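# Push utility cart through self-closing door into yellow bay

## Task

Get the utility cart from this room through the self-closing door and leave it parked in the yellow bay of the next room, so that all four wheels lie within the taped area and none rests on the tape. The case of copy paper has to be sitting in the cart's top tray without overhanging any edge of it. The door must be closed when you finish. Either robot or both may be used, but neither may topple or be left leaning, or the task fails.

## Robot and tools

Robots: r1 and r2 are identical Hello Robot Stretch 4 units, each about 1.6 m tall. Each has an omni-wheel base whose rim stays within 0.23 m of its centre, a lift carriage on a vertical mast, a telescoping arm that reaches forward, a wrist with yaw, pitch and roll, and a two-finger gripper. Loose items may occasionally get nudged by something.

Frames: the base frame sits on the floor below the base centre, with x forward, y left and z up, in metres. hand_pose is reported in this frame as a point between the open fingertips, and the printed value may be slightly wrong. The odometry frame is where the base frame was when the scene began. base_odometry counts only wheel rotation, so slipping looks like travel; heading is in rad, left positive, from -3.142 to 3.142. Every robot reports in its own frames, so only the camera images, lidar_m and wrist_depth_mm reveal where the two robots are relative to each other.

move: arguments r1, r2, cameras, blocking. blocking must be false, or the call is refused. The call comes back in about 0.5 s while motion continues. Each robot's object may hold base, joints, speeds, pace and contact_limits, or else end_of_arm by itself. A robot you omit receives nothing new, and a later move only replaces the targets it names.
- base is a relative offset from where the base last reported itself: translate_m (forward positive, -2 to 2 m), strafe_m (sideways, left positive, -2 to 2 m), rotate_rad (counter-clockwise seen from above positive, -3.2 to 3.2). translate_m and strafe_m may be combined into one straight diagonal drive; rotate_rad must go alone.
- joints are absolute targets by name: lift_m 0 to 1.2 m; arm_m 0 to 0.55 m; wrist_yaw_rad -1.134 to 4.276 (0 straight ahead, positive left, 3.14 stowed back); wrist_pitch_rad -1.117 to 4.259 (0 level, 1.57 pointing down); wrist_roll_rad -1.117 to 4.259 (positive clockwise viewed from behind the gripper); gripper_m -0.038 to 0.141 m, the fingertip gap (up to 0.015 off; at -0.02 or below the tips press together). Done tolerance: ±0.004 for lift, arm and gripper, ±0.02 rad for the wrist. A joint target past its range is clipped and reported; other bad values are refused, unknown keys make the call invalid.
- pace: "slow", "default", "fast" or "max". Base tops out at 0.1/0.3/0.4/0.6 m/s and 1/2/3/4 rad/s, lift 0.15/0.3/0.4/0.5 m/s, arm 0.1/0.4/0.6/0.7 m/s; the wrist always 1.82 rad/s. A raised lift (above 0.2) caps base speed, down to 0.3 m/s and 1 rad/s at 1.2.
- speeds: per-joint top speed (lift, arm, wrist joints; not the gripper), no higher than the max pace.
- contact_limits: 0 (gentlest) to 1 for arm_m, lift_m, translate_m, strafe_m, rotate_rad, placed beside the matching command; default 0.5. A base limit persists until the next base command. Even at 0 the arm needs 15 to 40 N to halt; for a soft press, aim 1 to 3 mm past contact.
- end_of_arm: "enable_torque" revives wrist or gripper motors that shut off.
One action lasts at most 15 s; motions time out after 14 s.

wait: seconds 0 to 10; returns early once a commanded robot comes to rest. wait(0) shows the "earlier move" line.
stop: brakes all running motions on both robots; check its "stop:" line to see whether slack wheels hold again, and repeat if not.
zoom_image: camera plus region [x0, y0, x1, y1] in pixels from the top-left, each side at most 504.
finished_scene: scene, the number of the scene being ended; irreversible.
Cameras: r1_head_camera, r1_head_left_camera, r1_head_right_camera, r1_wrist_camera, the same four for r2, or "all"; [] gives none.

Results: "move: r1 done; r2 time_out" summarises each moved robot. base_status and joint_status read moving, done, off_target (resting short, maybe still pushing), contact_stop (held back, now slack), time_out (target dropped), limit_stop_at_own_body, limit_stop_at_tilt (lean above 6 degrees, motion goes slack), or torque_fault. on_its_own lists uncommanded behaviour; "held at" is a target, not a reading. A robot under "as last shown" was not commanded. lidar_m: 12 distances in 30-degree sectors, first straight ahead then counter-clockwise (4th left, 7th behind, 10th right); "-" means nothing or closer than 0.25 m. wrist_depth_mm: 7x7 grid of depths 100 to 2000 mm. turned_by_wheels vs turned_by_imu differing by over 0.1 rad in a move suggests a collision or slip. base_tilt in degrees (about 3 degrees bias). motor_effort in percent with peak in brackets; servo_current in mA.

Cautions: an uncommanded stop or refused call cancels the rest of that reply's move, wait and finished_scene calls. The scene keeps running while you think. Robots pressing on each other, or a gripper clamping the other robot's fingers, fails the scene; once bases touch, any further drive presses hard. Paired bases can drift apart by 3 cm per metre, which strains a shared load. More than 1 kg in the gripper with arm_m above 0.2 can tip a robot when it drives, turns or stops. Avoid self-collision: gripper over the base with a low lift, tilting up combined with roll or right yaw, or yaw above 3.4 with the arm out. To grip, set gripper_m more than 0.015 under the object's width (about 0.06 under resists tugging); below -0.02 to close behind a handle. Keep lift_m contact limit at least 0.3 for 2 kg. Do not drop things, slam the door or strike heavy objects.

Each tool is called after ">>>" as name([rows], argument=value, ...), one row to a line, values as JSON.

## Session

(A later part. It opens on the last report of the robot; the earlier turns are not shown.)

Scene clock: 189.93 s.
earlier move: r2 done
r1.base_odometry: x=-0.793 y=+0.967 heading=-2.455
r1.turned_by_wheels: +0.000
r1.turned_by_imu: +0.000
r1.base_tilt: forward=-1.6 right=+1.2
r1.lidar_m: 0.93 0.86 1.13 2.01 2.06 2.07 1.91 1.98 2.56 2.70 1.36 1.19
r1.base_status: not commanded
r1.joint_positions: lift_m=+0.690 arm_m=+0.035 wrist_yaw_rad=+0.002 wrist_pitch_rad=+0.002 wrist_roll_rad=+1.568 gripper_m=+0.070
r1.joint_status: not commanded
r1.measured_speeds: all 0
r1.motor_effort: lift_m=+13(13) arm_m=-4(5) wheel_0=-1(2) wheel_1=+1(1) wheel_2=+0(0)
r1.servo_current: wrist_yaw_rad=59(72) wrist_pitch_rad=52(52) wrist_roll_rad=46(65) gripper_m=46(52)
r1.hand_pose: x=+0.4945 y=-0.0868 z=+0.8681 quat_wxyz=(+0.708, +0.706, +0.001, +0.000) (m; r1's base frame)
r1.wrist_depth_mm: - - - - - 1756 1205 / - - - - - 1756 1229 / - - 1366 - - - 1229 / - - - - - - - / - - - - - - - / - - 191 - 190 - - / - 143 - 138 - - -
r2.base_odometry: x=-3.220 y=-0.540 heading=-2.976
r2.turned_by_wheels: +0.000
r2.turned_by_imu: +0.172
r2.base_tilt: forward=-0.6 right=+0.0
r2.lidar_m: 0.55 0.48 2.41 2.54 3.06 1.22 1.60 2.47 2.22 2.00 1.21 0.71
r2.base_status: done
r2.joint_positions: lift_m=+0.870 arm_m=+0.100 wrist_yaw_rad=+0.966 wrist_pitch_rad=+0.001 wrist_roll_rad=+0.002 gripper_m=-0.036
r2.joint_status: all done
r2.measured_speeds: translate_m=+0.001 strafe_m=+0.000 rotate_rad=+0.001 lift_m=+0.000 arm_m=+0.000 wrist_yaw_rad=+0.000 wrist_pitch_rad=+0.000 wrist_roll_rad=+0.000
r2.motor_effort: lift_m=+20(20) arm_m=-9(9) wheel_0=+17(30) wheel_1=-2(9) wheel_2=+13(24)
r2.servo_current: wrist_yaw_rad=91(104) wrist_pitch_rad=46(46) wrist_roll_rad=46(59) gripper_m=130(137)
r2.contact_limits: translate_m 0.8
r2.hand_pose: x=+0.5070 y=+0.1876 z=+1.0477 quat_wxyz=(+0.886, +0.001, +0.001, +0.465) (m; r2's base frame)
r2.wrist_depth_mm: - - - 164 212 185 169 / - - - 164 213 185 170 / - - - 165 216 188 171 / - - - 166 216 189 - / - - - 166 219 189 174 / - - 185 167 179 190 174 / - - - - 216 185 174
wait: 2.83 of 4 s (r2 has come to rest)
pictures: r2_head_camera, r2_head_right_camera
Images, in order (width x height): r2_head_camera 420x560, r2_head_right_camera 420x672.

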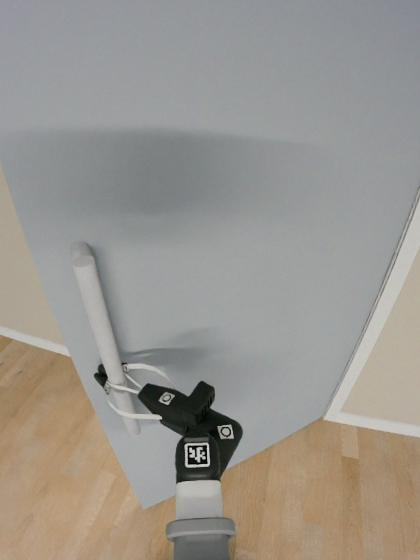

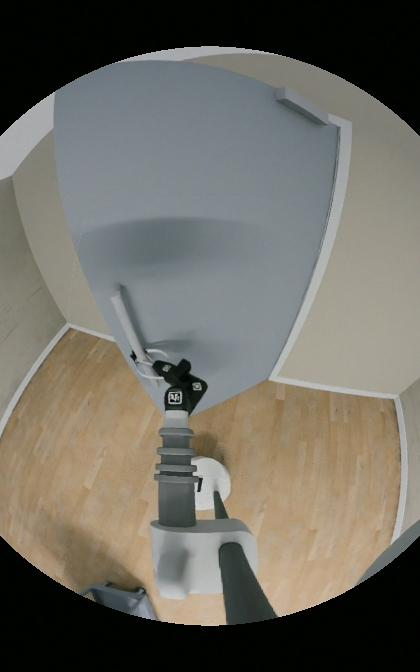

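>>> move(r2={"base":{"translate_m":-0.14,"strafe_m":-0.22},"joints":{"wrist_yaw_rad":1.1},"speeds":{"wrist_yaw_rad":0.12},"pace":"slow","contact_limits":{"translate_m":0.8}}, cameras=[], blocking=false)

>>> wait(seconds=5, cameras=["r2_head_camera","r2_head_right_camera","r1_head_camera"])

Scene clock: 200.20 s.
move: r2 moving
r1: as last shown
r1.base_tilt: forward=-1.6 right=+1.3
r1.lidar_m: 0.93 0.86 1.13 2.01 2.04 2.07 1.93 2.01 2.57 2.71 1.34 1.21
r1.motor_effort: lift_m=+13(13) arm_m=-4(4) wheel_0=-1(2) wheel_1=+1(1) wheel_2=+0(0)
r1.servo_current: wrist_yaw_rad=39(65) wrist_pitch_rad=46(52) wrist_roll_rad=65(72) gripper_m=46(52)
r1.wrist_depth_mm: - - - - - 1756 1205 / - - - - - 1808 1255 / - - 1397 - - - 1182 / - - - - - - 1078 / - - - - - - - / - - 190 - 190 - - / - 143 - 138 - - -
r2.base_odometry: x=-3.215 y=-0.528 heading=-2.974
r2.turned_by_wheels: +0.002
r2.turned_by_imu: +0.011
r2.base_tilt: forward=-0.6 right=+0.0
r2.lidar_m: 0.55 0.47 2.47 2.58 3.08 1.23 1.67 2.47 2.19 1.96 1.22 0.72
r2.base_status: translate_m moving; strafe_m moving
r2.joint_positions: lift_m=+0.870 arm_m=+0.100 wrist_yaw_rad=+1.006 wrist_pitch_rad=+0.001 wrist_roll_rad=+0.002 gripper_m=-0.036
r2.joint_status: wrist_yaw_rad moving
r2.measured_speeds: translate_m=-0.025 strafe_m=-0.040 rotate_rad=+0.001 lift_m=+0.000 arm_m=+0.000 wrist_yaw_rad=+0.113 wrist_pitch_rad=+0.000 wrist_roll_rad=+0.000
r2.motor_effort: lift_m=+20(20) arm_m=-8(9) wheel_0=+16(20) wheel_1=-9(11) wheel_2=+17(20)
r2.servo_current: wrist_yaw_rad=52(111) wrist_pitch_rad=39(46) wrist_roll_rad=52(52) gripper_m=137(137)
r2.contact_limits: translate_m 0.8
r2.hand_pose: x=+0.4994 y=+0.1968 z=+1.0477 quat_wxyz=(+0.876, +0.001, +0.001, +0.482) (m; r2's base frame)
r2.wrist_depth_mm: - - - 162 213 185 - / - - - 163 215 186 169 / - - - 163 216 187 170 / - - - 167 219 189 - / - - - 165 219 190 173 / - - 185 167 178 190 173 / - - - - 218 180 174
pictures: none
No camera images: "cameras" was empty.

Scene clock: 203.60 s.
earlier move: r2 done
r1.base_odometry: x=-0.793 y=+0.967 heading=-2.455
r1.turned_by_wheels: +0.000
r1.turned_by_imu: +0.000
r1.base_tilt: forward=-1.6 right=+1.3
r1.lidar_m: 0.92 0.86 1.14 2.01 2.05 2.07 1.92 1.99 2.57 2.70 1.32 1.18
r1.base_status: not commanded
r1.joint_positions: lift_m=+0.690 arm_m=+0.035 wrist_yaw_rad=+0.002 wrist_pitch_rad=+0.002 wrist_roll_rad=+1.568 gripper_m=+0.070
r1.joint_status: not commanded
r1.measured_speeds: all 0
r1.motor_effort: lift_m=+13(13) arm_m=-4(5) wheel_0=-1(2) wheel_1=+1(1) wheel_2=+0(0)
r1.servo_current: wrist_yaw_rad=52(72) wrist_pitch_rad=39(52) wrist_roll_rad=52(72) gripper_m=39(52)
r1.hand_pose: x=+0.4945 y=-0.0868 z=+0.8681 quat_wxyz=(+0.708, +0.706, +0.001, +0.000) (m; r1's base frame)
r1.wrist_depth_mm: - - - - - 1756 1182 / - - - - - 1756 1205 / - - - - - 1756 1255 / - - - - - - 1182 / - - - - - - - / - - 190 - 189 - - / - 143 - 138 - - -
r2.base_odometry: x=-3.119 y=-0.300 heading=-2.973
r2.turned_by_wheels: +0.001
r2.turned_by_imu: +0.271
r2.base_tilt: forward=-0.7 right=+0.0
r2.lidar_m: 0.52 0.47 2.74 2.94 1.29 1.42 2.65 2.05 2.01 1.34 1.03 0.64
r2.base_status: done
r2.joint_positions: lift_m=+0.870 arm_m=+0.100 wrist_yaw_rad=+1.115 wrist_pitch_rad=+0.001 wrist_roll_rad=+0.002 gripper_m=-0.036
r2.joint_status: all done
r2.measured_speeds: all 0
r2.motor_effort: lift_m=+20(20) arm_m=-10(10) wheel_0=+19(30) wheel_1=-5(11) wheel_2=+18(22)
r2.servo_current: wrist_yaw_rad=85(111) wrist_pitch_rad=39(46) wrist_roll_rad=46(59) gripper_m=130(137)
r2.contact_limits: translate_m 0.8
r2.hand_pose: x=+0.4768 y=+0.2204 z=+1.0477 quat_wxyz=(+0.849, +0.001, +0.001, +0.529) (m; r2's base frame)
r2.wrist_depth_mm: - - - 163 208 172 - / - - - 163 209 170 - / - - - 163 217 176 - / - - - 167 213 176 - / - - - 165 216 173 155 / - - 186 167 180 174 156 / - - - - 210 160 -
wait: 3.40 of 5 s (r2 has come to rest)
pictures: r1_head_camera, r2_head_camera, r2_head_right_camera
Images, in order (width x height): r1_head_camera 420x560, r2_head_camera 420x560, r2_head_right_camera 420x672.

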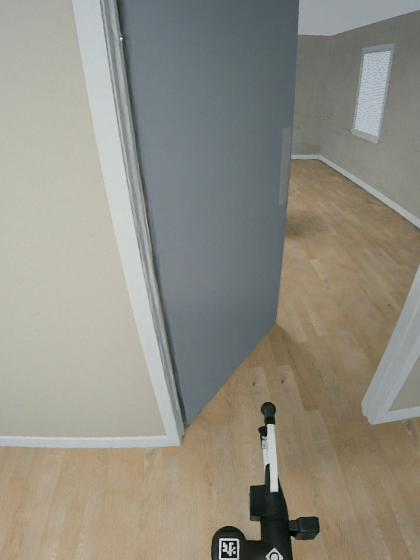

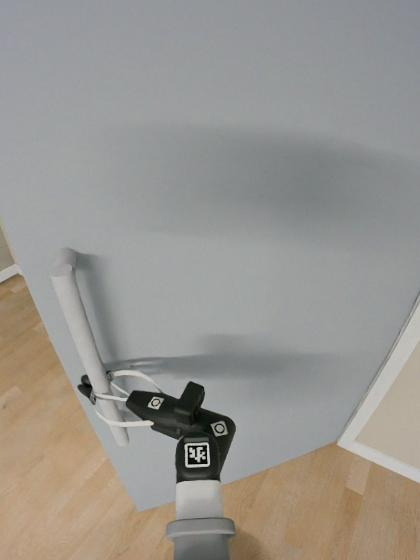

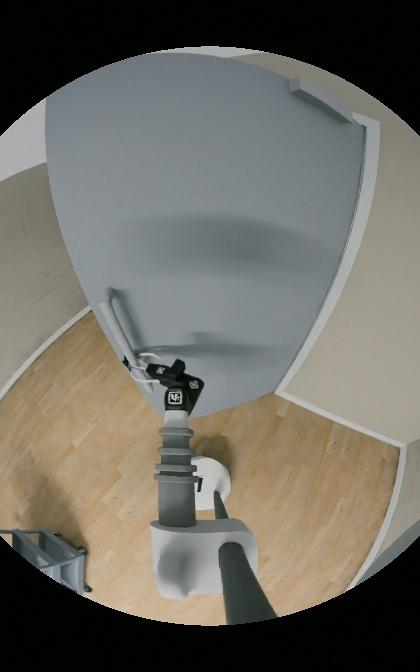

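>>> move(r2={"base":{"translate_m":-0.2,"strafe_m":-0.18},"joints":{"wrist_yaw_rad":1.15},"speeds":{"wrist_yaw_rad":0.12},"pace":"slow","contact_limits":{"translate_m":0.8}}, cameras=[], blocking=false)

>>> wait(seconds=5, cameras=["r2_head_right_camera","r1_head_camera"])

Scene clock: 215.27 s.
move: r2 moving
r1: as last shown
r1.lidar_m: 0.93 0.86 1.11 2.01 2.04 2.06 1.92 1.99 2.56 2.69 1.35 1.21
r1.servo_current: wrist_yaw_rad=52(52) wrist_pitch_rad=39(52) wrist_roll_rad=39(52) gripper_m=46(46)
r1.wrist_depth_mm: - - - - - 1756 1229 / - - - - - 1708 1229 / - - - - - 1756 1229 / - - - - - - 1138 / - - - - - - - / - - 191 - 190 - - / - 143 - 138 - - -
r2.base_odometry: x=-3.111 y=-0.290 heading=-2.971
r2.turned_by_wheels: +0.002
r2.turned_by_imu: +0.008
r2.base_tilt: forward=-0.6 right=+0.0
r2.lidar_m: 0.55 0.46 2.75 2.98 1.29 1.43 2.60 2.03 1.98 1.33 1.03 0.62
r2.base_status: translate_m moving; strafe_m moving
r2.joint_positions: lift_m=+0.870 arm_m=+0.100 wrist_yaw_rad=+1.150 wrist_pitch_rad=+0.001 wrist_roll_rad=+0.002 gripper_m=-0.036
r2.joint_status: wrist_yaw_rad moving
r2.measured_speeds: translate_m=-0.039 strafe_m=-0.037 rotate_rad=+0.003 lift_m=+0.000 arm_m=+0.000 wrist_yaw_rad=+0.046 wrist_pitch_rad=+0.000 wrist_roll_rad=+0.000
r2.motor_effort: lift_m=+20(20) arm_m=-10(10) wheel_0=+12(20) wheel_1=-8(11) wheel_2=+20(23)
r2.servo_current: wrist_yaw_rad=104(104) wrist_pitch_rad=33(46) wrist_roll_rad=33(59) gripper_m=130(143)
r2.contact_limits: translate_m 0.8
r2.hand_pose: x=+0.4688 y=+0.2276 z=+1.0477 quat_wxyz=(+0.839, +0.001, +0.001, +0.544) (m; r2's base frame)
r2.wrist_depth_mm: - - - 162 211 173 - / - - - 162 213 171 - / - - - 164 214 177 - / - - - 166 216 174 - / - - - 166 218 174 155 / - - 185 166 179 175 156 / - - - - 212 161 -
pictures: none
No camera images: "cameras" was empty.

Scene clock: 218.73 s.
earlier move: r2 done
r1.base_odometry: x=-0.793 y=+0.967 heading=-2.455
r1.turned_by_wheels: +0.000
r1.turned_by_imu: +0.000
r1.base_tilt: forward=-1.6 right=+1.2
r1.lidar_m: 0.94 0.86 1.12 2.02 2.04 2.07 1.93 1.98 2.60 2.69 1.32 1.19
r1.base_status: not commanded
r1.joint_positions: lift_m=+0.690 arm_m=+0.035 wrist_yaw_rad=+0.002 wrist_pitch_rad=+0.002 wrist_roll_rad=+1.568 gripper_m=+0.070
r1.joint_status: not commanded
r1.measured_speeds: all 0
r1.motor_effort: lift_m=+13(13) arm_m=-4(5) wheel_0=-2(2) wheel_1=+1(2) wheel_2=+0(0)
r1.servo_current: wrist_yaw_rad=59(72) wrist_pitch_rad=39(52) wrist_roll_rad=52(72) gripper_m=46(52)
r1.hand_pose: x=+0.4945 y=-0.0868 z=+0.8681 quat_wxyz=(+0.708, +0.706, +0.001, +0.000) (m; r1's base frame)
r1.wrist_depth_mm: - - - - - 1756 1205 / - - - - - 1756 1229 / - - - - - 1708 1229 / - - - - - 1756 1255 / - - - - - - 1138 / - - 190 - 190 - - / - 143 - 138 - - -
r2.base_odometry: x=-2.952 y=-0.089 heading=-2.971
r2.turned_by_wheels: +0.000
r2.turned_by_imu: +0.243
r2.base_tilt: forward=-0.7 right=+0.0
r2.lidar_m: 0.51 0.47 2.95 1.58 1.42 3.25 2.02 1.80 1.78 1.12 0.97 0.59
r2.base_status: done
r2.joint_positions: lift_m=+0.870 arm_m=+0.100 wrist_yaw_rad=+1.159 wrist_pitch_rad=+0.001 wrist_roll_rad=+0.002 gripper_m=-0.036
r2.joint_status: all done
r2.measured_speeds: all 0
r2.motor_effort: lift_m=+20(20) arm_m=-9(10) wheel_0=+16(26) wheel_1=-2(11) wheel_2=+13(25)
r2.servo_current: wrist_yaw_rad=52(104) wrist_pitch_rad=33(46) wrist_roll_rad=46(59) gripper_m=130(143)
r2.contact_limits: translate_m 0.8
r2.hand_pose: x=+0.4667 y=+0.2294 z=+1.0477 quat_wxyz=(+0.837, +0.001, +0.001, +0.548) (m; r2's base frame)
r2.wrist_depth_mm: - - - 163 206 162 - / - - - 164 209 163 - / - - - 163 211 165 145 / - - - 167 213 171 - / - - - 165 216 167 147 / - - 186 166 180 167 - / - - - - 209 118 -
wait: 3.47 of 5 s (r2 has come to rest)
pictures: r1_head_camera, r2_head_right_camera
Images, in order (width x height): r1_head_camera 420x560, r2_head_right_camera 420x672.

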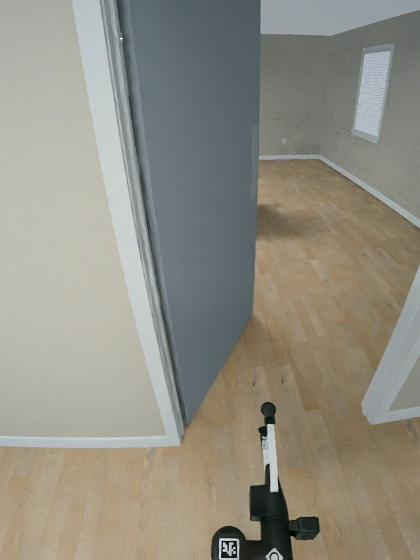

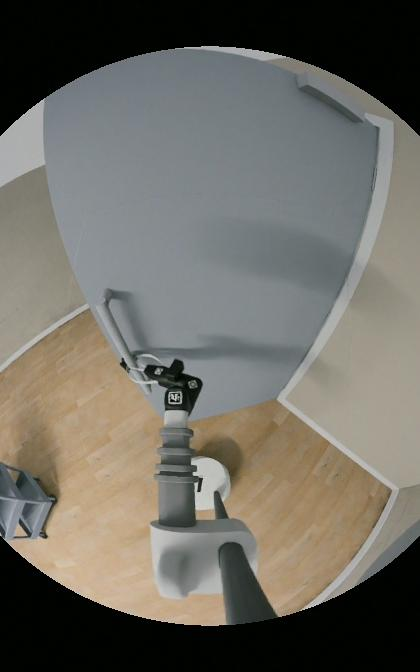

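>>> move(r2={"base":{"translate_m":-0.23,"strafe_m":-0.15},"pace":"slow","contact_limits":{"translate_m":0.8}}, cameras=[], blocking=false)

>>> wait(seconds=5, cameras=["r2_head_right_camera","r1_head_camera"])

Scene clock: 223.03 s.
move: r2 moving
r1: as last shown
r1.base_tilt: forward=-1.6 right=+1.3
r1.lidar_m: 0.93 0.87 1.15 1.99 2.06 2.07 1.92 2.00 2.58 2.72 1.35 1.22
r1.motor_effort: lift_m=+13(13) arm_m=-4(5) wheel_0=-2(2) wheel_1=+1(1) wheel_2=+0(0)
r1.servo_current: wrist_yaw_rad=52(65) wrist_pitch_rad=39(52) wrist_roll_rad=59(59) gripper_m=39(46)
r1.wrist_depth_mm: - - - - - 1708 1229 / - - - - - 1756 1229 / - - - - - 1756 1229 / - - - - - 1618 1255 / - - - - - - 1138 / - - 190 - 190 - - / - 143 - 138 - - -
r2.base_odometry: x=-2.942 y=-0.080 heading=-2.969
r2.turned_by_wheels: +0.002
r2.turned_by_imu: +0.016
r2.base_tilt: forward=-0.6 right=+0.0
r2.lidar_m: 0.52 0.47 2.98 1.52 1.41 3.17 2.03 1.79 1.73 1.07 0.97 0.61
r2.base_status: translate_m moving; strafe_m moving
r2.joint_positions: lift_m=+0.870 arm_m=+0.100 wrist_yaw_rad=+1.159 wrist_pitch_rad=+0.001 wrist_roll_rad=+0.002 gripper_m=-0.036
r2.joint_status: not commanded
r2.measured_speeds: translate_m=-0.047 strafe_m=-0.031 rotate_rad=+0.003 lift_m=+0.000 arm_m=+0.000 wrist_yaw_rad=+0.000 wrist_pitch_rad=+0.000 wrist_roll_rad=+0.000
r2.motor_effort: lift_m=+20(20) arm_m=-9(9) wheel_0=+14(18) wheel_1=-11(11) wheel_2=+23(23)
r2.servo_current: wrist_yaw_rad=46(72) wrist_pitch_rad=39(46) wrist_roll_rad=46(72) gripper_m=137(137)
r2.contact_limits: translate_m 0.8
r2.hand_pose: x=+0.4667 y=+0.2294 z=+1.0477 quat_wxyz=(+0.837, +0.001, +0.001, +0.548) (m; r2's base frame)
r2.wrist_depth_mm: - - - 162 208 163 - / - - - 163 210 163 - / - - - 163 212 166 145 / - - - 167 215 172 - / - - - 166 216 167 147 / - - 185 167 179 167 - / - - - - 209 153 -
pictures: none
No camera images: "cameras" was empty.

Scene clock: 226.53 s.
earlier move: r2 done
r1.base_odometry: x=-0.793 y=+0.967 heading=-2.455
r1.turned_by_wheels: +0.000
r1.turned_by_imu: +0.000
r1.base_tilt: forward=-1.6 right=+1.3
r1.lidar_m: 0.92 0.85 1.13 2.00 2.05 2.06 1.91 2.00 2.58 2.70 1.34 1.19
r1.base_status: not commanded
r1.joint_positions: lift_m=+0.690 arm_m=+0.035 wrist_yaw_rad=+0.002 wrist_pitch_rad=+0.002 wrist_roll_rad=+1.568 gripper_m=+0.070
r1.joint_status: not commanded
r1.measured_speeds: all 0
r1.motor_effort: lift_m=+13(13) arm_m=-4(5) wheel_0=-2(2) wheel_1=+1(2) wheel_2=+0(0)
r1.servo_current: wrist_yaw_rad=52(72) wrist_pitch_rad=39(52) wrist_roll_rad=52(65) gripper_m=39(52)
r1.hand_pose: x=+0.4945 y=-0.0868 z=+0.8681 quat_wxyz=(+0.708, +0.706, +0.001, +0.000) (m; r1's base frame)
r1.wrist_depth_mm: - - - - - 1756 1205 / - - - - - 1756 1205 / - - - - - 1756 1255 / - - - - - 1756 1229 / - - - - - 1618 1182 / - - 191 - 190 - - / - 143 - 138 - - -
r2.base_odometry: x=-2.751 y=+0.098 heading=-2.969
r2.turned_by_wheels: +0.000
r2.turned_by_imu: +0.179
r2.base_tilt: forward=-0.7 right=-0.1
r2.lidar_m: 0.53 0.45 3.31 1.50 1.90 2.24 1.63 1.58 1.36 1.01 0.95 0.62
r2.base_status: done
r2.joint_positions: lift_m=+0.870 arm_m=+0.100 wrist_yaw_rad=+1.161 wrist_pitch_rad=+0.001 wrist_roll_rad=+0.002 gripper_m=-0.036
r2.joint_status: not commanded
r2.measured_speeds: translate_m=-0.001 strafe_m=+0.000 rotate_rad=-0.002 lift_m=+0.000 arm_m=+0.000 wrist_yaw_rad=+0.000 wrist_pitch_rad=+0.000 wrist_roll_rad=+0.000
r2.motor_effort: lift_m=+20(20) arm_m=-9(10) wheel_0=+17(24) wheel_1=-1(11) wheel_2=+10(25)
r2.servo_current: wrist_yaw_rad=59(78) wrist_pitch_rad=46(46) wrist_roll_rad=59(72) gripper_m=130(137)
r2.contact_limits: translate_m 0.8
r2.hand_pose: x=+0.4663 y=+0.2296 z=+1.0477 quat_wxyz=(+0.836, +0.001, +0.001, +0.548) (m; r2's base frame)
r2.wrist_depth_mm: - - - 163 205 162 - / - - - 163 208 163 - / - - - 164 210 165 146 / - - - 165 211 171 - / 1430 - - 165 214 167 147 / - - 185 166 180 167 - / 1336 1464 - - 207 - -
wait: 3.50 of 5 s (r2 has come to rest)
pictures: r1_head_camera, r2_head_right_camera
Images, in order (width x height): r1_head_camera 420x560, r2_head_right_camera 420x672.

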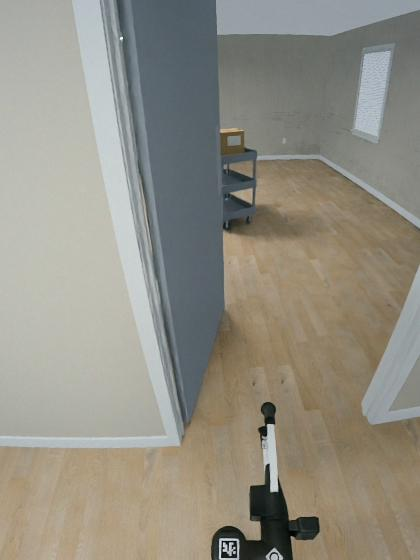

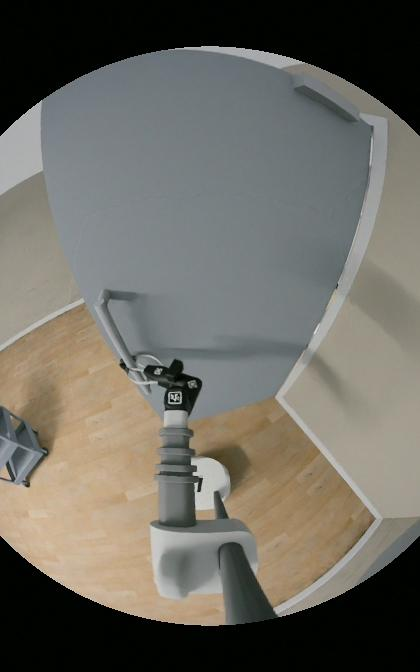

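>>> move(r1={"base":{"strafe_m":-0.22},"pace":"fast"}, r2={"base":{"translate_m":-0.12,"strafe_m":-0.06},"pace":"slow","contact_limits":{"translate_m":0.8}}, cameras=[], blocking=false)

>>> wait(seconds=2.5, cameras=[])

>>> wait(seconds=2, cameras=["r1_head_camera","r1_head_right_camera"])

Scene clock: 238.00 s.
move: r1 moving; r2 moving
r1.base_odometry: x=-0.827 y=+1.009 heading=-2.455
r1.turned_by_wheels: +0.000
r1.turned_by_imu: +0.000
r1.base_tilt: forward=-1.6 right=+1.2
r1.lidar_m: 0.99 0.88 1.14 2.06 2.11 2.05 1.90 2.00 2.56 2.64 1.34 1.15
r1.base_status: strafe_m moving
r1.joint_positions: lift_m=+0.690 arm_m=+0.035 wrist_yaw_rad=+0.002 wrist_pitch_rad=+0.002 wrist_roll_rad=+1.568 gripper_m=+0.070
r1.joint_status: not commanded
r1.measured_speeds: translate_m=+0.001 strafe_m=-0.211 rotate_rad=-0.007 lift_m=+0.000 arm_m=+0.000 wrist_yaw_rad=+0.000 wrist_pitch_rad=+0.000 wrist_roll_rad=+0.000
r1.motor_effort: lift_m=+13(13) arm_m=-4(5) wheel_0=+10(13) wheel_1=-12(12) wheel_2=+0(2)
r1.servo_current: wrist_yaw_rad=59(59) wrist_pitch_rad=46(46) wrist_roll_rad=52(65) gripper_m=46(46)
r1.hand_pose: x=+0.4945 y=-0.0868 z=+0.8681 quat_wxyz=(+0.708, +0.706, +0.001, +0.000) (m; r1's base frame)
r1.wrist_depth_mm: - - - - - 1708 1229 / - - - - - 1708 1229 / - - - - - 1756 1229 / - - - - - 1808 1229 / - - - - - 1708 1205 / - - 190 - 187 - - / - 143 - 138 - - -
r2.base_odometry: x=-2.741 y=+0.106 heading=-2.967
r2.turned_by_wheels: +0.002
r2.turned_by_imu: +0.013
r2.base_tilt: forward=-0.6 right=+0.0
r2.lidar_m: 0.51 0.45 3.31 1.51 1.97 2.20 1.63 1.56 1.33 1.00 0.94 0.58
r2.base_status: translate_m moving; strafe_m moving
r2.joint_positions: lift_m=+0.870 arm_m=+0.100 wrist_yaw_rad=+1.161 wrist_pitch_rad=+0.001 wrist_roll_rad=+0.002 gripper_m=-0.036
r2.joint_status: not commanded
r2.measured_speeds: translate_m=-0.046 strafe_m=-0.026 rotate_rad=+0.005 lift_m=+0.000 arm_m=+0.000 wrist_yaw_rad=+0.000 wrist_pitch_rad=+0.000 wrist_roll_rad=+0.000
r2.motor_effort: lift_m=+20(20) arm_m=-8(9) wheel_0=+11(16) wheel_1=-8(9) wheel_2=+20(23)
r2.servo_current: wrist_yaw_rad=72(78) wrist_pitch_rad=33(46) wrist_roll_rad=46(46) gripper_m=130(137)
r2.contact_limits: translate_m 0.8
r2.hand_pose: x=+0.4663 y=+0.2296 z=+1.0477 quat_wxyz=(+0.836, +0.001, +0.001, +0.548) (m; r2's base frame)
r2.wrist_depth_mm: - - - 163 207 163 - / - - - 164 208 164 - / - - - 164 211 166 143 / - - - 166 213 172 - / 1430 - - 165 215 168 148 / - - 186 166 181 168 - / 1336 - - - 208 - -
pictures: none
No camera images: "cameras" was empty.

Scene clock: 239.23 s.
earlier move: r1 done; r2 moving
r1.base_odometry: x=-0.932 y=+1.137 heading=-2.455
r1.turned_by_wheels: +0.000
r1.turned_by_imu: -0.001
r1.base_tilt: forward=-1.6 right=+1.3
r1.lidar_m: 1.45 0.94 1.15 2.23 2.28 2.03 1.91 1.97 2.57 2.47 1.38 1.04
r1.base_status: done
r1.joint_positions: lift_m=+0.690 arm_m=+0.035 wrist_yaw_rad=+0.002 wrist_pitch_rad=+0.002 wrist_roll_rad=+1.568 gripper_m=+0.070
r1.joint_status: not commanded
r1.measured_speeds: all 0
r1.motor_effort: lift_m=+13(13) arm_m=-4(5) wheel_0=+0(13) wheel_1=+2(12) wheel_2=-1(2)
r1.servo_current: wrist_yaw_rad=65(65) wrist_pitch_rad=39(46) wrist_roll_rad=59(65) gripper_m=39(46)
r1.hand_pose: x=+0.4945 y=-0.0868 z=+0.8680 quat_wxyz=(+0.708, +0.706, +0.001, +0.000) (m; r1's base frame)
r1.wrist_depth_mm: - - - - - 1708 1205 / - - - - - 1708 1255 / - - - - - 1708 1229 / - - - - - 1756 1229 / - - - - - 1808 1255 / - - 192 - 190 1661 1281 / - 143 - 138 - - 1255
r2.base_odometry: x=-2.655 y=+0.169 heading=-2.967
r2.turned_by_wheels: +0.001
r2.turned_by_imu: +0.025
r2.base_tilt: forward=-0.7 right=+0.0
r2.lidar_m: 0.53 0.45 3.47 1.55 4.85 2.03 1.54 1.46 1.30 0.98 0.94 0.64
r2.base_status: translate_m moving; strafe_m moving
r2.joint_positions: lift_m=+0.870 arm_m=+0.100 wrist_yaw_rad=+1.162 wrist_pitch_rad=+0.001 wrist_roll_rad=+0.002 gripper_m=-0.036
r2.joint_status: not commanded
r2.measured_speeds: translate_m=-0.049 strafe_m=-0.029 rotate_rad=+0.007 lift_m=+0.000 arm_m=+0.000 wrist_yaw_rad=+0.009 wrist_pitch_rad=+0.000 wrist_roll_rad=+0.000
r2.motor_effort: lift_m=+20(20) arm_m=-9(9) wheel_0=+13(18) wheel_1=-2(9) wheel_2=+18(23)
r2.servo_current: wrist_yaw_rad=65(78) wrist_pitch_rad=46(46) wrist_roll_rad=52(52) gripper_m=130(137)
r2.contact_limits: translate_m 0.8
r2.hand_pose: x=+0.4661 y=+0.2298 z=+1.0477 quat_wxyz=(+0.836, +0.000, +0.001, +0.549) (m; r2's base frame)
r2.wrist_depth_mm: - - - 163 206 170 - / - - - 163 207 167 - / - - - 164 211 173 - / - - - 165 212 175 - / - 1661 - 166 213 171 153 / - 1397 185 166 180 172 153 / - 145 - - 208 - -
wait: 1.23 of 2.5 s (r1 has come to rest)
pictures: none
No camera images: "cameras" was empty.

Scene clock: 240.03 s.
earlier move: r2 done
r1.base_odometry: x=-0.932 y=+1.137 heading=-2.455
r1.turned_by_wheels: +0.000
r1.turned_by_imu: +0.000
r1.base_tilt: forward=-1.6 right=+1.2
r1.lidar_m: 1.49 0.93 1.17 2.24 2.30 2.03 1.91 1.96 2.53 2.45 1.36 1.08
r1.base_status: done
r1.joint_positions: lift_m=+0.690 arm_m=+0.035 wrist_yaw_rad=+0.002 wrist_pitch_rad=+0.002 wrist_roll_rad=+1.568 gripper_m=+0.070
r1.joint_status: not commanded
r1.measured_speeds: all 0
r1.motor_effort: lift_m=+13(13) arm_m=-4(5) wheel_0=-1(13) wheel_1=+2(12) wheel_2=+0(2)
r1.servo_current: wrist_yaw_rad=52(65) wrist_pitch_rad=39(46) wrist_roll_rad=46(65) gripper_m=39(46)
r1.hand_pose: x=+0.4945 y=-0.0868 z=+0.8680 quat_wxyz=(+0.708, +0.706, +0.001, +0.000) (m; r1's base frame)
r1.wrist_depth_mm: - - - - - 1708 1255 / - - - - - 1756 1255 / - - - - - 1708 1255 / - - - - - 1808 1255 / - - - - - 1756 1255 / - - 192 - 190 1708 1281 / - 143 - 138 - - 1205
r2.base_odometry: x=-2.644 y=+0.177 heading=-2.967
r2.turned_by_wheels: +0.000
r2.turned_by_imu: +0.000
r2.base_tilt: forward=-0.7 right=+0.0
r2.lidar_m: 0.54 0.44 3.47 1.58 4.84 2.00 1.50 1.44 1.32 0.99 0.95 0.66
r2.base_status: done
r2.joint_positions: lift_m=+0.870 arm_m=+0.100 wrist_yaw_rad=+1.162 wrist_pitch_rad=+0.001 wrist_roll_rad=+0.002 gripper_m=-0.036
r2.joint_status: not commanded
r2.measured_speeds: all 0
r2.motor_effort: lift_m=+20(20) arm_m=-8(9) wheel_0=+14(18) wheel_1=-2(9) wheel_2=+18(23)
r2.servo_current: wrist_yaw_rad=78(91) wrist_pitch_rad=39(46) wrist_roll_rad=46(52) gripper_m=130(137)
r2.contact_limits: translate_m 0.8
r2.hand_pose: x=+0.4659 y=+0.2299 z=+1.0477 quat_wxyz=(+0.836, +0.000, +0.001, +0.549) (m; r2's base frame)
r2.wrist_depth_mm: - - - 165 206 170 - / - - - 165 207 167 - / - - - 165 209 173 - / - - - 166 211 175 - / - 1618 - 167 213 171 153 / - 1537 184 167 180 172 153 / - - - - 207 158 -
wait: 0.80 of 2 s (r2 has come to rest)
pictures: r1_head_camera, r1_head_right_camera
Images, in order (width x height): r1_head_camera 420x560, r1_head_right_camera 420x672.

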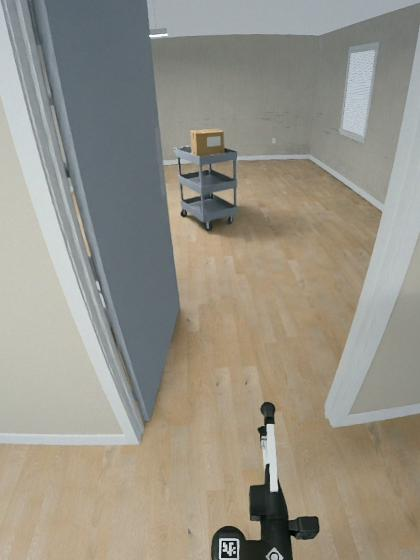

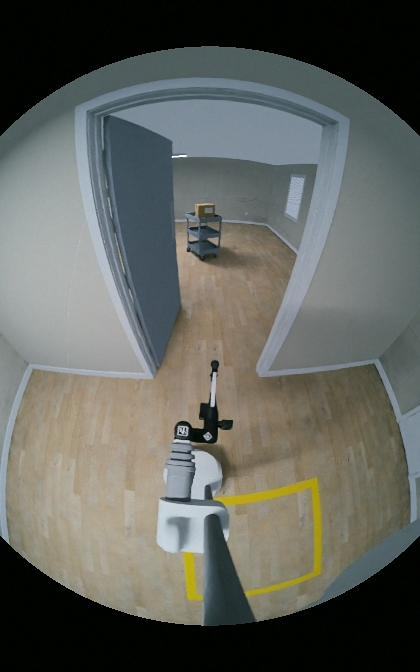

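>>> move(blocking=false, cameras=[], r1={"base":{"translate_m":1.65}})

>>> wait(seconds=7, cameras=["r1_head_camera","r1_head_left_camera","r1_head_right_camera"])

Scene clock: 260.13 s.
move: r1 moving
r1.base_odometry: x=-0.956 y=+1.117 heading=-2.454
r1.turned_by_wheels: +0.000
r1.turned_by_imu: +0.000
r1.base_tilt: forward=-1.6 right=+1.3
r1.lidar_m: 1.51 0.89 1.11 2.23 2.28 2.06 1.94 2.01 2.60 2.48 1.33 1.04
r1.base_status: translate_m moving
r1.joint_positions: lift_m=+0.690 arm_m=+0.035 wrist_yaw_rad=+0.002 wrist_pitch_rad=+0.002 wrist_roll_rad=+1.568 gripper_m=+0.070
r1.joint_status: not commanded
r1.measured_speeds: translate_m=+0.120 strafe_m=+0.000 rotate_rad=+0.001 lift_m=+0.000 arm_m=+0.000 wrist_yaw_rad=+0.000 wrist_pitch_rad=+0.000 wrist_roll_rad=+0.000
r1.motor_effort: lift_m=+13(13) arm_m=-4(4) wheel_0=+5(8) wheel_1=+7(7) wheel_2=-9(9)
r1.servo_current: wrist_yaw_rad=46(59) wrist_pitch_rad=39(46) wrist_roll_rad=52(65) gripper_m=46(46)
r1.hand_pose: x=+0.4945 y=-0.0868 z=+0.8680 quat_wxyz=(+0.708, +0.706, +0.001, +0.000) (m; r1's base frame)
r1.wrist_depth_mm: - - - - - 1756 1205 / - - - - - 1708 1205 / - - - - - 1756 1205 / - - - - - 1756 1255 / - - - - - 1863 1255 / - - 191 - 190 1708 1281 / - 143 - 138 - - 1182
r2: as last shown
r2.base_tilt: forward=-0.6 right=+0.0
r2.lidar_m: 0.54 0.47 3.44 1.59 4.82 2.04 1.49 1.44 1.31 0.99 0.94 0.66
r2.motor_effort: lift_m=+20(20) arm_m=-8(8) wheel_0=+14(14) wheel_1=-1(2) wheel_2=+17(18)
r2.servo_current: wrist_yaw_rad=72(85) wrist_pitch_rad=39(46) wrist_roll_rad=46(59) gripper_m=124(137)
r2.contact_limits: translate_m 0.8
r2.wrist_depth_mm: - - - 164 205 170 - / - - - 165 206 167 - / - - - 165 210 173 - / - - - 165 211 174 - / - 1618 - 167 212 171 153 / - 1537 184 167 180 172 153 / - - - - 206 159 -
pictures: none
No camera images: "cameras" was empty.

Scene clock: 266.63 s.
earlier move: r1 done
r1.base_odometry: x=-2.208 y=+0.090 heading=-2.454
r1.turned_by_wheels: +0.000
r1.turned_by_imu: +0.000
r1.base_tilt: forward=-1.6 right=+1.3
r1.lidar_m: 1.68 3.70 0.36 0.34 0.37 0.58 3.61 0.79 0.81 1.89 2.41 3.12
r1.base_status: done
r1.joint_positions: lift_m=+0.690 arm_m=+0.035 wrist_yaw_rad=+0.002 wrist_pitch_rad=+0.002 wrist_roll_rad=+1.568 gripper_m=+0.070
r1.joint_status: not commanded
r1.measured_speeds: all 0
r1.motor_effort: lift_m=+13(13) arm_m=-4(4) wheel_0=+2(9) wheel_1=+2(7) wheel_2=+0(10)
r1.servo_current: wrist_yaw_rad=59(72) wrist_pitch_rad=46(52) wrist_roll_rad=65(78) gripper_m=39(52)
r1.hand_pose: x=+0.4945 y=-0.0868 z=+0.8680 quat_wxyz=(+0.708, +0.706, +0.001, +0.000) (m; r1's base frame)
r1.wrist_depth_mm: - - - - - 1661 1182 / - - - - - 1756 1205 / - - - - - 1808 1255 / - - - - - 1708 1255 / - - - 1661 - 1499 1281 / - - 192 1921 191 1618 1255 / - - - 150 - 1808 1281
r2.base_odometry: x=-2.644 y=+0.177 heading=-2.967
r2.turned_by_wheels: +0.000
r2.turned_by_imu: +0.001
r2.base_tilt: forward=-0.6 right=+0.0
r2.lidar_m: 0.54 0.46 3.45 1.57 4.83 1.99 1.50 1.45 1.27 0.97 0.95 0.67
r2.base_status: not commanded
r2.joint_positions: lift_m=+0.870 arm_m=+0.100 wrist_yaw_rad=+1.162 wrist_pitch_rad=+0.001 wrist_roll_rad=+0.002 gripper_m=-0.036
r2.joint_status: not commanded
r2.measured_speeds: all 0
r2.motor_effort: lift_m=+20(20) arm_m=-8(8) wheel_0=+14(14) wheel_1=-1(2) wheel_2=+18(18)
r2.servo_current: wrist_yaw_rad=72(91) wrist_pitch_rad=39(52) wrist_roll_rad=46(65) gripper_m=124(137)
r2.contact_limits: translate_m 0.8
r2.hand_pose: x=+0.4659 y=+0.2299 z=+1.0477 quat_wxyz=(+0.836, +0.000, +0.001, +0.549) (m; r2's base frame)
r2.wrist_depth_mm: - - - 165 205 170 - / - - - 165 206 167 - / - - - 165 209 173 - / - - - 165 211 175 - / - 1661 - 166 212 171 153 / - 1537 185 166 180 172 153 / - - - - 207 158 -
wait: 6.50 of 7 s (r1 has come to rest)
pictures: r1_head_camera, r1_head_left_camera, r1_head_right_camera
Images, in order (width x height): r1_head_camera 420x560, r1_head_left_camera 420x672, r1_head_right_camera 420x672.

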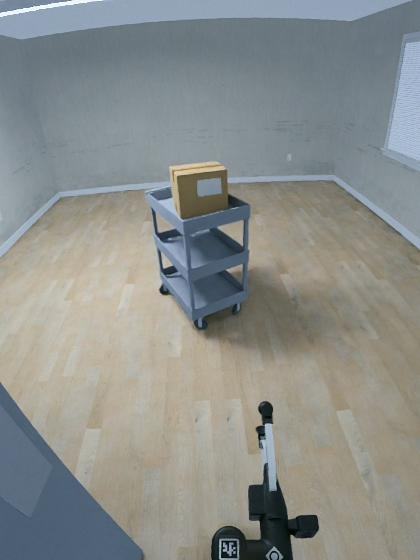

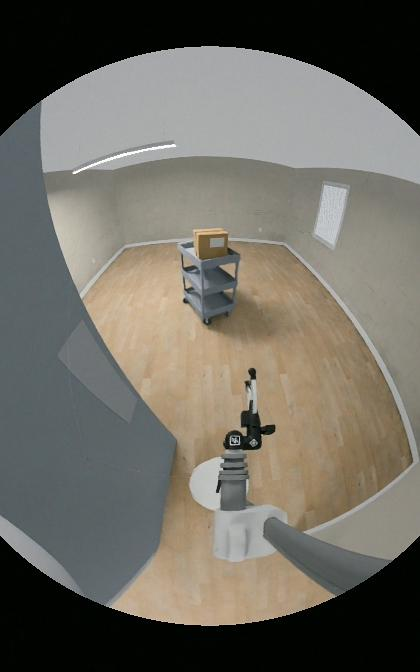

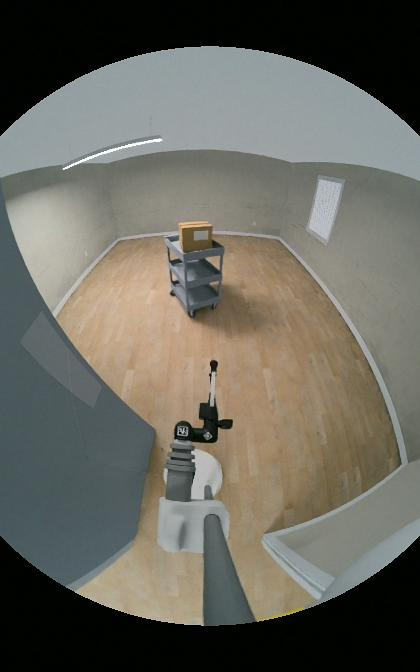

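>>> move(blocking=false, cameras=[], r1={"base":{"translate_m":2.0,"strafe_m":-1.05},"pace":"fast"})

>>> wait(seconds=10, cameras=[])

>>> move(blocking=false, cameras=[], r1={"base":{"translate_m":1.1,"strafe_m":0.2},"pace":"fast"})

>>> wait(seconds=6, cameras=[])

>>> move(blocking=false, cameras=[], r1={"base":{"rotate_rad":2.6}})

>>> wait(seconds=4, cameras=["r1_head_camera","r1_head_left_camera"])

Scene clock: 285.80 s.
move: r1 moving
r1.base_odometry: x=-2.260 y=+0.079 heading=-2.454
r1.turned_by_wheels: +0.000
r1.turned_by_imu: +0.000
r1.base_tilt: forward=-1.6 right=+1.3
r1.lidar_m: 1.64 3.76 0.37 0.37 0.40 0.59 3.67 0.79 0.88 2.01 2.39 3.04
r1.base_status: translate_m moving; strafe_m moving
r1.joint_positions: lift_m=+0.690 arm_m=+0.035 wrist_yaw_rad=+0.002 wrist_pitch_rad=+0.002 wrist_roll_rad=+1.568 gripper_m=+0.070
r1.joint_status: not commanded
r1.measured_speeds: translate_m=+0.185 strafe_m=-0.095 rotate_rad=+0.003 lift_m=+0.000 arm_m=+0.000 wrist_yaw_rad=+0.000 wrist_pitch_rad=+0.000 wrist_roll_rad=+0.000
r1.motor_effort: lift_m=+13(13) arm_m=-4(4) wheel_0=+11(13) wheel_1=+3(4) wheel_2=-11(11)
r1.servo_current: wrist_yaw_rad=52(78) wrist_pitch_rad=39(46) wrist_roll_rad=46(65) gripper_m=46(46)
r1.hand_pose: x=+0.4945 y=-0.0868 z=+0.8680 quat_wxyz=(+0.708, +0.706, +0.001, +0.000) (m; r1's base frame)
r1.wrist_depth_mm: - - - - - 1708 1205 / - - - - - 1756 1229 / - - - - - 1863 1255 / - - - - - 1576 1255 / - - - - - 1499 1255 / - - 193 1661 190 1464 1308 / - - - 142 - 1756 1255
r2: as last shown
r2.turned_by_imu: +0.000
r2.base_tilt: forward=-0.7 right=+0.0
r2.lidar_m: 0.52 0.45 3.47 1.58 4.82 2.03 1.52 1.47 1.31 0.99 0.95 0.66
r2.motor_effort: lift_m=+20(20) arm_m=-8(8) wheel_0=+14(14) wheel_1=-2(2) wheel_2=+18(18)
r2.servo_current: wrist_yaw_rad=72(91) wrist_pitch_rad=39(52) wrist_roll_rad=46(52) gripper_m=130(137)
r2.contact_limits: translate_m 0.8
r2.wrist_depth_mm: - - - 165 205 170 - / - - - 165 207 167 - / - - - 165 209 174 - / - - - 166 211 175 - / - 1661 - 166 212 171 153 / - 1576 184 167 180 171 154 / - - - - 206 158 -
pictures: none
No camera images: "cameras" was empty.

Scene clock: 292.17 s.
earlier move: r1 done
r1.base_odometry: x=-4.420 y=-0.368 heading=-2.454
r1.turned_by_wheels: +0.000
r1.turned_by_imu: -0.004
r1.base_tilt: forward=-1.6 right=+1.2
r1.lidar_m: 3.27 3.36 1.12 0.87 2.40 2.14 2.51 1.84 1.21 1.14 1.18 1.53
r1.base_status: done
r1.joint_positions: lift_m=+0.690 arm_m=+0.035 wrist_yaw_rad=+0.002 wrist_pitch_rad=+0.002 wrist_roll_rad=+1.568 gripper_m=+0.070
r1.joint_status: not commanded
r1.measured_speeds: all 0
r1.motor_effort: lift_m=+13(13) arm_m=-4(4) wheel_0=+0(14) wheel_1=+3(6) wheel_2=+1(12)
r1.servo_current: wrist_yaw_rad=46(78) wrist_pitch_rad=46(52) wrist_roll_rad=46(78) gripper_m=46(52)
r1.hand_pose: x=+0.4945 y=-0.0868 z=+0.8680 quat_wxyz=(+0.708, +0.706, +0.001, +0.000) (m; r1's base frame)
r1.wrist_depth_mm: - - - - - 1618 1205 / - - - - - 1756 1205 / - - - - - 1708 1255 / - - - - - 1756 1255 / - - - - - 1863 1229 / - - 191 - 191 1708 1255 / - - - 150 - 1808 1255
r2.base_odometry: x=-2.644 y=+0.177 heading=-2.967
r2.turned_by_wheels: +0.000
r2.turned_by_imu: +0.001
r2.base_tilt: forward=-0.7 right=+0.0
r2.lidar_m: 0.53 0.46 2.41 1.58 4.82 2.01 1.50 1.45 1.33 0.98 0.94 0.64
r2.base_status: not commanded
r2.joint_positions: lift_m=+0.870 arm_m=+0.100 wrist_yaw_rad=+1.162 wrist_pitch_rad=+0.001 wrist_roll_rad=+0.002 gripper_m=-0.036
r2.joint_status: not commanded
r2.measured_speeds: all 0
r2.motor_effort: lift_m=+20(20) arm_m=-7(8) wheel_0=+13(14) wheel_1=-2(2) wheel_2=+18(18)
r2.servo_current: wrist_yaw_rad=59(91) wrist_pitch_rad=39(52) wrist_roll_rad=46(59) gripper_m=130(137)
r2.contact_limits: translate_m 0.8
r2.hand_pose: x=+0.4659 y=+0.2299 z=+1.0477 quat_wxyz=(+0.836, +0.000, +0.001, +0.549) (m; r2's base frame)
r2.wrist_depth_mm: - - - 164 205 170 - / - - - 165 207 167 - / - - - 166 209 173 - / - - - 166 211 174 - / - 1661 - 166 213 171 153 / - 1499 184 167 180 171 153 / - - - - 206 158 -
wait: 6.37 of 10 s (r1 has come to rest)
pictures: none
No camera images: "cameras" was empty.

Scene clock: 292.67 s.
move: r1 moving
r1.base_odometry: x=-4.451 y=-0.404 heading=-2.454
r1.turned_by_wheels: +0.000
r1.turned_by_imu: +0.000
r1.base_tilt: forward=-1.6 right=+1.3
r1.lidar_m: 3.21 3.32 1.12 0.88 1.27 2.19 2.56 1.83 1.23 1.13 1.16 1.52
r1.base_status: translate_m moving; strafe_m moving
r1.joint_positions: lift_m=+0.690 arm_m=+0.035 wrist_yaw_rad=+0.002 wrist_pitch_rad=+0.002 wrist_roll_rad=+1.568 gripper_m=+0.070
r1.joint_status: not commanded
r1.measured_speeds: translate_m=+0.182 strafe_m=+0.034 rotate_rad=+0.000 lift_m=+0.000 arm_m=+0.000 wrist_yaw_rad=+0.000 wrist_pitch_rad=+0.000 wrist_roll_rad=+0.000
r1.motor_effort: lift_m=+13(13) arm_m=-4(4) wheel_0=+4(8) wheel_1=+6(11) wheel_2=-10(12)
r1.servo_current: wrist_yaw_rad=33(72) wrist_pitch_rad=46(46) wrist_roll_rad=39(59) gripper_m=39(52)
r1.hand_pose: x=+0.4945 y=-0.0868 z=+0.8680 quat_wxyz=(+0.708, +0.706, +0.001, +0.000) (m; r1's base frame)
r1.wrist_depth_mm: - - - - - 1618 1205 / - - - - - 1756 1229 / - - - - - 1808 1255 / - - - - - 1863 1229 / - - - - - 1808 1281 / - - 193 - 190 1708 1281 / - - - 150 - 1808 1255
r2: as last shown
r2.turned_by_imu: +0.000
r2.lidar_m: 0.54 0.45 2.45 1.57 4.82 2.03 1.50 1.45 1.30 0.97 0.94 0.64
r2.motor_effort: lift_m=+20(20) arm_m=-8(8) wheel_0=+14(14) wheel_1=-1(2) wheel_2=+18(18)
r2.servo_current: wrist_yaw_rad=65(85) wrist_pitch_rad=46(46) wrist_roll_rad=46(52) gripper_m=137(137)
r2.contact_limits: translate_m 0.8
r2.wrist_depth_mm: - - - 165 205 170 - / - - - 165 206 167 - / - - - 165 209 173 - / - - - 165 211 175 - / - 1618 - 167 213 171 153 / - 1499 184 167 180 172 154 / - - - - 207 158 -
pictures: none
No camera images: "cameras" was empty.

Scene clock: 296.30 s.
earlier move: r1 done
r1.base_odometry: x=-5.143 y=-1.220 heading=-2.454
r1.turned_by_wheels: +0.000
r1.turned_by_imu: +0.001
r1.base_tilt: forward=-1.6 right=+1.2
r1.lidar_m: 2.16 2.23 2.89 3.44 1.15 1.22 3.64 1.98 1.35 1.23 1.25 1.67
r1.base_status: done
r1.joint_positions: lift_m=+0.690 arm_m=+0.035 wrist_yaw_rad=+0.002 wrist_pitch_rad=+0.002 wrist_roll_rad=+1.568 gripper_m=+0.070
r1.joint_status: not commanded
r1.measured_speeds: all 0
r1.motor_effort: lift_m=+13(14) arm_m=-4(4) wheel_0=+0(9) wheel_1=+0(11) wheel_2=+1(12)
r1.servo_current: wrist_yaw_rad=65(72) wrist_pitch_rad=46(52) wrist_roll_rad=39(65) gripper_m=39(52)
r1.hand_pose: x=+0.4945 y=-0.0868 z=+0.8680 quat_wxyz=(+0.708, +0.706, +0.001, +0.000) (m; r1's base frame)
r1.wrist_depth_mm: - - - - - 1756 1182 / - - - - - 1661 1229 / - - - - - 1661 1255 / - - - - - 1708 1229 / - - - - - 1661 1229 / - - 191 - 190 1576 1255 / - 144 - 138 - 1464 1255
r2.base_odometry: x=-2.644 y=+0.177 heading=-2.967
r2.turned_by_wheels: +0.000
r2.turned_by_imu: +0.001
r2.base_tilt: forward=-0.7 right=+0.0
r2.lidar_m: 0.54 0.44 3.45 1.59 4.82 2.00 1.51 1.45 1.34 0.98 0.93 0.65
r2.base_status: not commanded
r2.joint_positions: lift_m=+0.870 arm_m=+0.100 wrist_yaw_rad=+1.162 wrist_pitch_rad=+0.001 wrist_roll_rad=+0.002 gripper_m=-0.036
r2.joint_status: not commanded
r2.measured_speeds: all 0
r2.motor_effort: lift_m=+20(20) arm_m=-8(8) wheel_0=+14(14) wheel_1=-1(2) wheel_2=+18(18)
r2.servo_current: wrist_yaw_rad=65(85) wrist_pitch_rad=33(46) wrist_roll_rad=33(65) gripper_m=130(137)
r2.contact_limits: translate_m 0.8
r2.hand_pose: x=+0.4659 y=+0.2299 z=+1.0477 quat_wxyz=(+0.836, +0.000, +0.001, +0.549) (m; r2's base frame)
r2.wrist_depth_mm: - - - 164 205 170 - / - - - 165 207 167 - / - - - 165 209 173 - / - - - 166 211 175 - / - 1661 - 166 212 170 153 / - 1576 183 166 180 172 154 / - - - - 207 158 -
wait: 3.63 of 6 s (r1 has come to rest)
pictures: none
No camera images: "cameras" was empty.

Scene clock: 296.80 s.
move: r1 moving
r1.base_odometry: x=-5.143 y=-1.220 heading=-2.202
r1.turned_by_wheels: +0.252
r1.turned_by_imu: +0.253
r1.base_tilt: forward=-1.6 right=+1.2
r1.lidar_m: 2.19 2.40 3.48 3.46 1.16 1.32 3.14 1.56 1.25 1.22 1.33 2.19
r1.base_status: rotate_rad moving
r1.joint_positions: lift_m=+0.690 arm_m=+0.035 wrist_yaw_rad=+0.002 wrist_pitch_rad=+0.002 wrist_roll_rad=+1.568 gripper_m=+0.070
r1.joint_status: not commanded
r1.measured_speeds: translate_m=+0.000 strafe_m=-0.002 rotate_rad=+0.970 lift_m=+0.000 arm_m=+0.000 wrist_yaw_rad=+0.000 wrist_pitch_rad=+0.000 wrist_roll_rad=+0.000
r1.motor_effort: lift_m=+13(13) arm_m=-4(4) wheel_0=-6(10) wheel_1=-7(9) wheel_2=-8(8)
r1.servo_current: wrist_yaw_rad=46(65) wrist_pitch_rad=33(52) wrist_roll_rad=52(65) gripper_m=52(52)
r1.hand_pose: x=+0.4945 y=-0.0869 z=+0.8680 quat_wxyz=(+0.708, +0.706, +0.001, +0.000) (m; r1's base frame)
r1.wrist_depth_mm: - - - - - 1618 1205 / - - - - - 1618 1229 / - - - - - 1618 1229 / - - - - - 1661 1255 / - - - - - 1756 1281 / - - 190 - 190 1708 1255 / - 158 - 150 - 1863 1281
r2: as last shown
r2.turned_by_imu: +0.000
r2.base_tilt: forward=-0.7 right=+0.1
r2.lidar_m: 0.53 0.47 3.48 1.60 4.81 2.01 1.52 1.46 1.32 0.97 0.93 0.66
r2.motor_effort: lift_m=+20(20) arm_m=-8(8) wheel_0=+14(14) wheel_1=-2(2) wheel_2=+18(18)
r2.servo_current: wrist_yaw_rad=78(78) wrist_pitch_rad=39(46) wrist_roll_rad=39(52) gripper_m=130(137)
r2.contact_limits: translate_m 0.8
r2.wrist_depth_mm: - - - 164 205 169 - / - - - 165 206 167 - / - - - 165 210 173 - / - - - 166 211 174 - / - 1618 - 166 212 171 153 / - 1499 184 167 180 172 153 / - - - - 208 158 -
pictures: none
No camera images: "cameras" was empty.

Scene clock: 298.90 s.
earlier move: r1 done
r1.base_odometry: x=-5.143 y=-1.220 heading=+0.146
r1.turned_by_wheels: +2.348
r1.turned_by_imu: +2.360
r1.base_tilt: forward=-1.6 right=+1.3
r1.lidar_m: 1.20 3.59 2.04 1.35 1.22 1.25 1.63 2.18 2.23 2.83 3.46 1.15
r1.base_status: done
r1.joint_positions: lift_m=+0.690 arm_m=+0.035 wrist_yaw_rad=+0.002 wrist_pitch_rad=+0.002 wrist_roll_rad=+1.568 gripper_m=+0.070
r1.joint_status: not commanded
r1.measured_speeds: all 0
r1.motor_effort: lift_m=+13(14) arm_m=-4(4) wheel_0=-1(10) wheel_1=-1(10) wheel_2=+1(9)
r1.servo_current: wrist_yaw_rad=46(65) wrist_pitch_rad=46(52) wrist_roll_rad=65(65) gripper_m=46(52)
r1.hand_pose: x=+0.4945 y=-0.0869 z=+0.8680 quat_wxyz=(+0.708, +0.706, +0.001, +0.000) (m; r1's base frame)
r1.wrist_depth_mm: - - - - - - - / - - - 1182 - - - / - - 1025 976 - - - / - - - 1060 - 1464 1118 / - - - - - 1808 1205 / - - 191 - 191 1708 1255 / - - - 150 - 1756 1255
r2.base_odometry: x=-2.644 y=+0.177 heading=-2.967
r2.turned_by_wheels: +0.000
r2.turned_by_imu: +0.000
r2.base_tilt: forward=-0.7 right=+0.0
r2.lidar_m: 0.52 0.45 3.49 1.58 4.82 2.02 1.51 1.43 1.31 0.98 0.94 0.65
r2.base_status: not commanded
r2.joint_positions: lift_m=+0.870 arm_m=+0.100 wrist_yaw_rad=+1.162 wrist_pitch_rad=+0.001 wrist_roll_rad=+0.002 gripper_m=-0.036
r2.joint_status: not commanded
r2.measured_speeds: all 0
r2.motor_effort: lift_m=+20(20) arm_m=-7(8) wheel_0=+14(14) wheel_1=-1(2) wheel_2=+18(18)
r2.servo_current: wrist_yaw_rad=78(85) wrist_pitch_rad=33(46) wrist_roll_rad=46(65) gripper_m=130(137)
r2.contact_limits: translate_m 0.8
r2.hand_pose: x=+0.4659 y=+0.2299 z=+1.0477 quat_wxyz=(+0.836, +0.000, +0.001, +0.549) (m; r2's base frame)
r2.wrist_depth_mm: - - - 164 205 169 - / - - - 164 206 167 - / - - - 165 210 172 - / - - - 166 211 175 - / - 1661 - 166 212 171 153 / - 1537 184 167 180 171 154 / - - - - 207 158 -
wait: 2.10 of 4 s (r1 has come to rest)
pictures: r1_head_camera, r1_head_left_camera
Images, in order (width x height): r1_head_camera 420x560, r1_head_left_camera 420x672.

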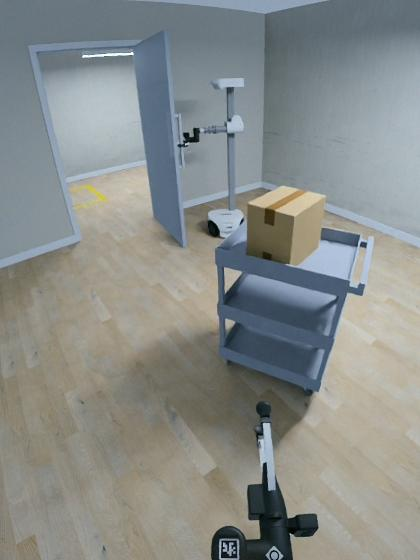

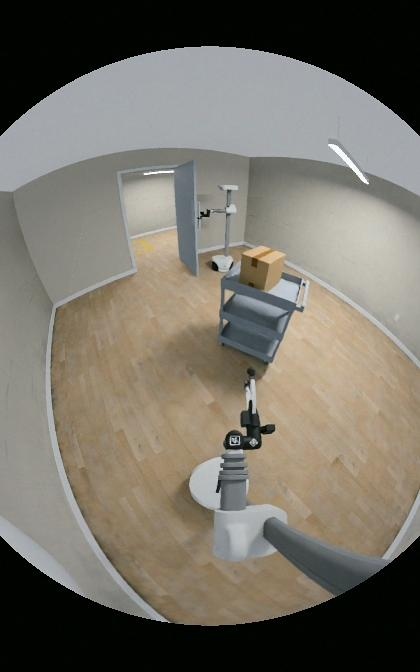

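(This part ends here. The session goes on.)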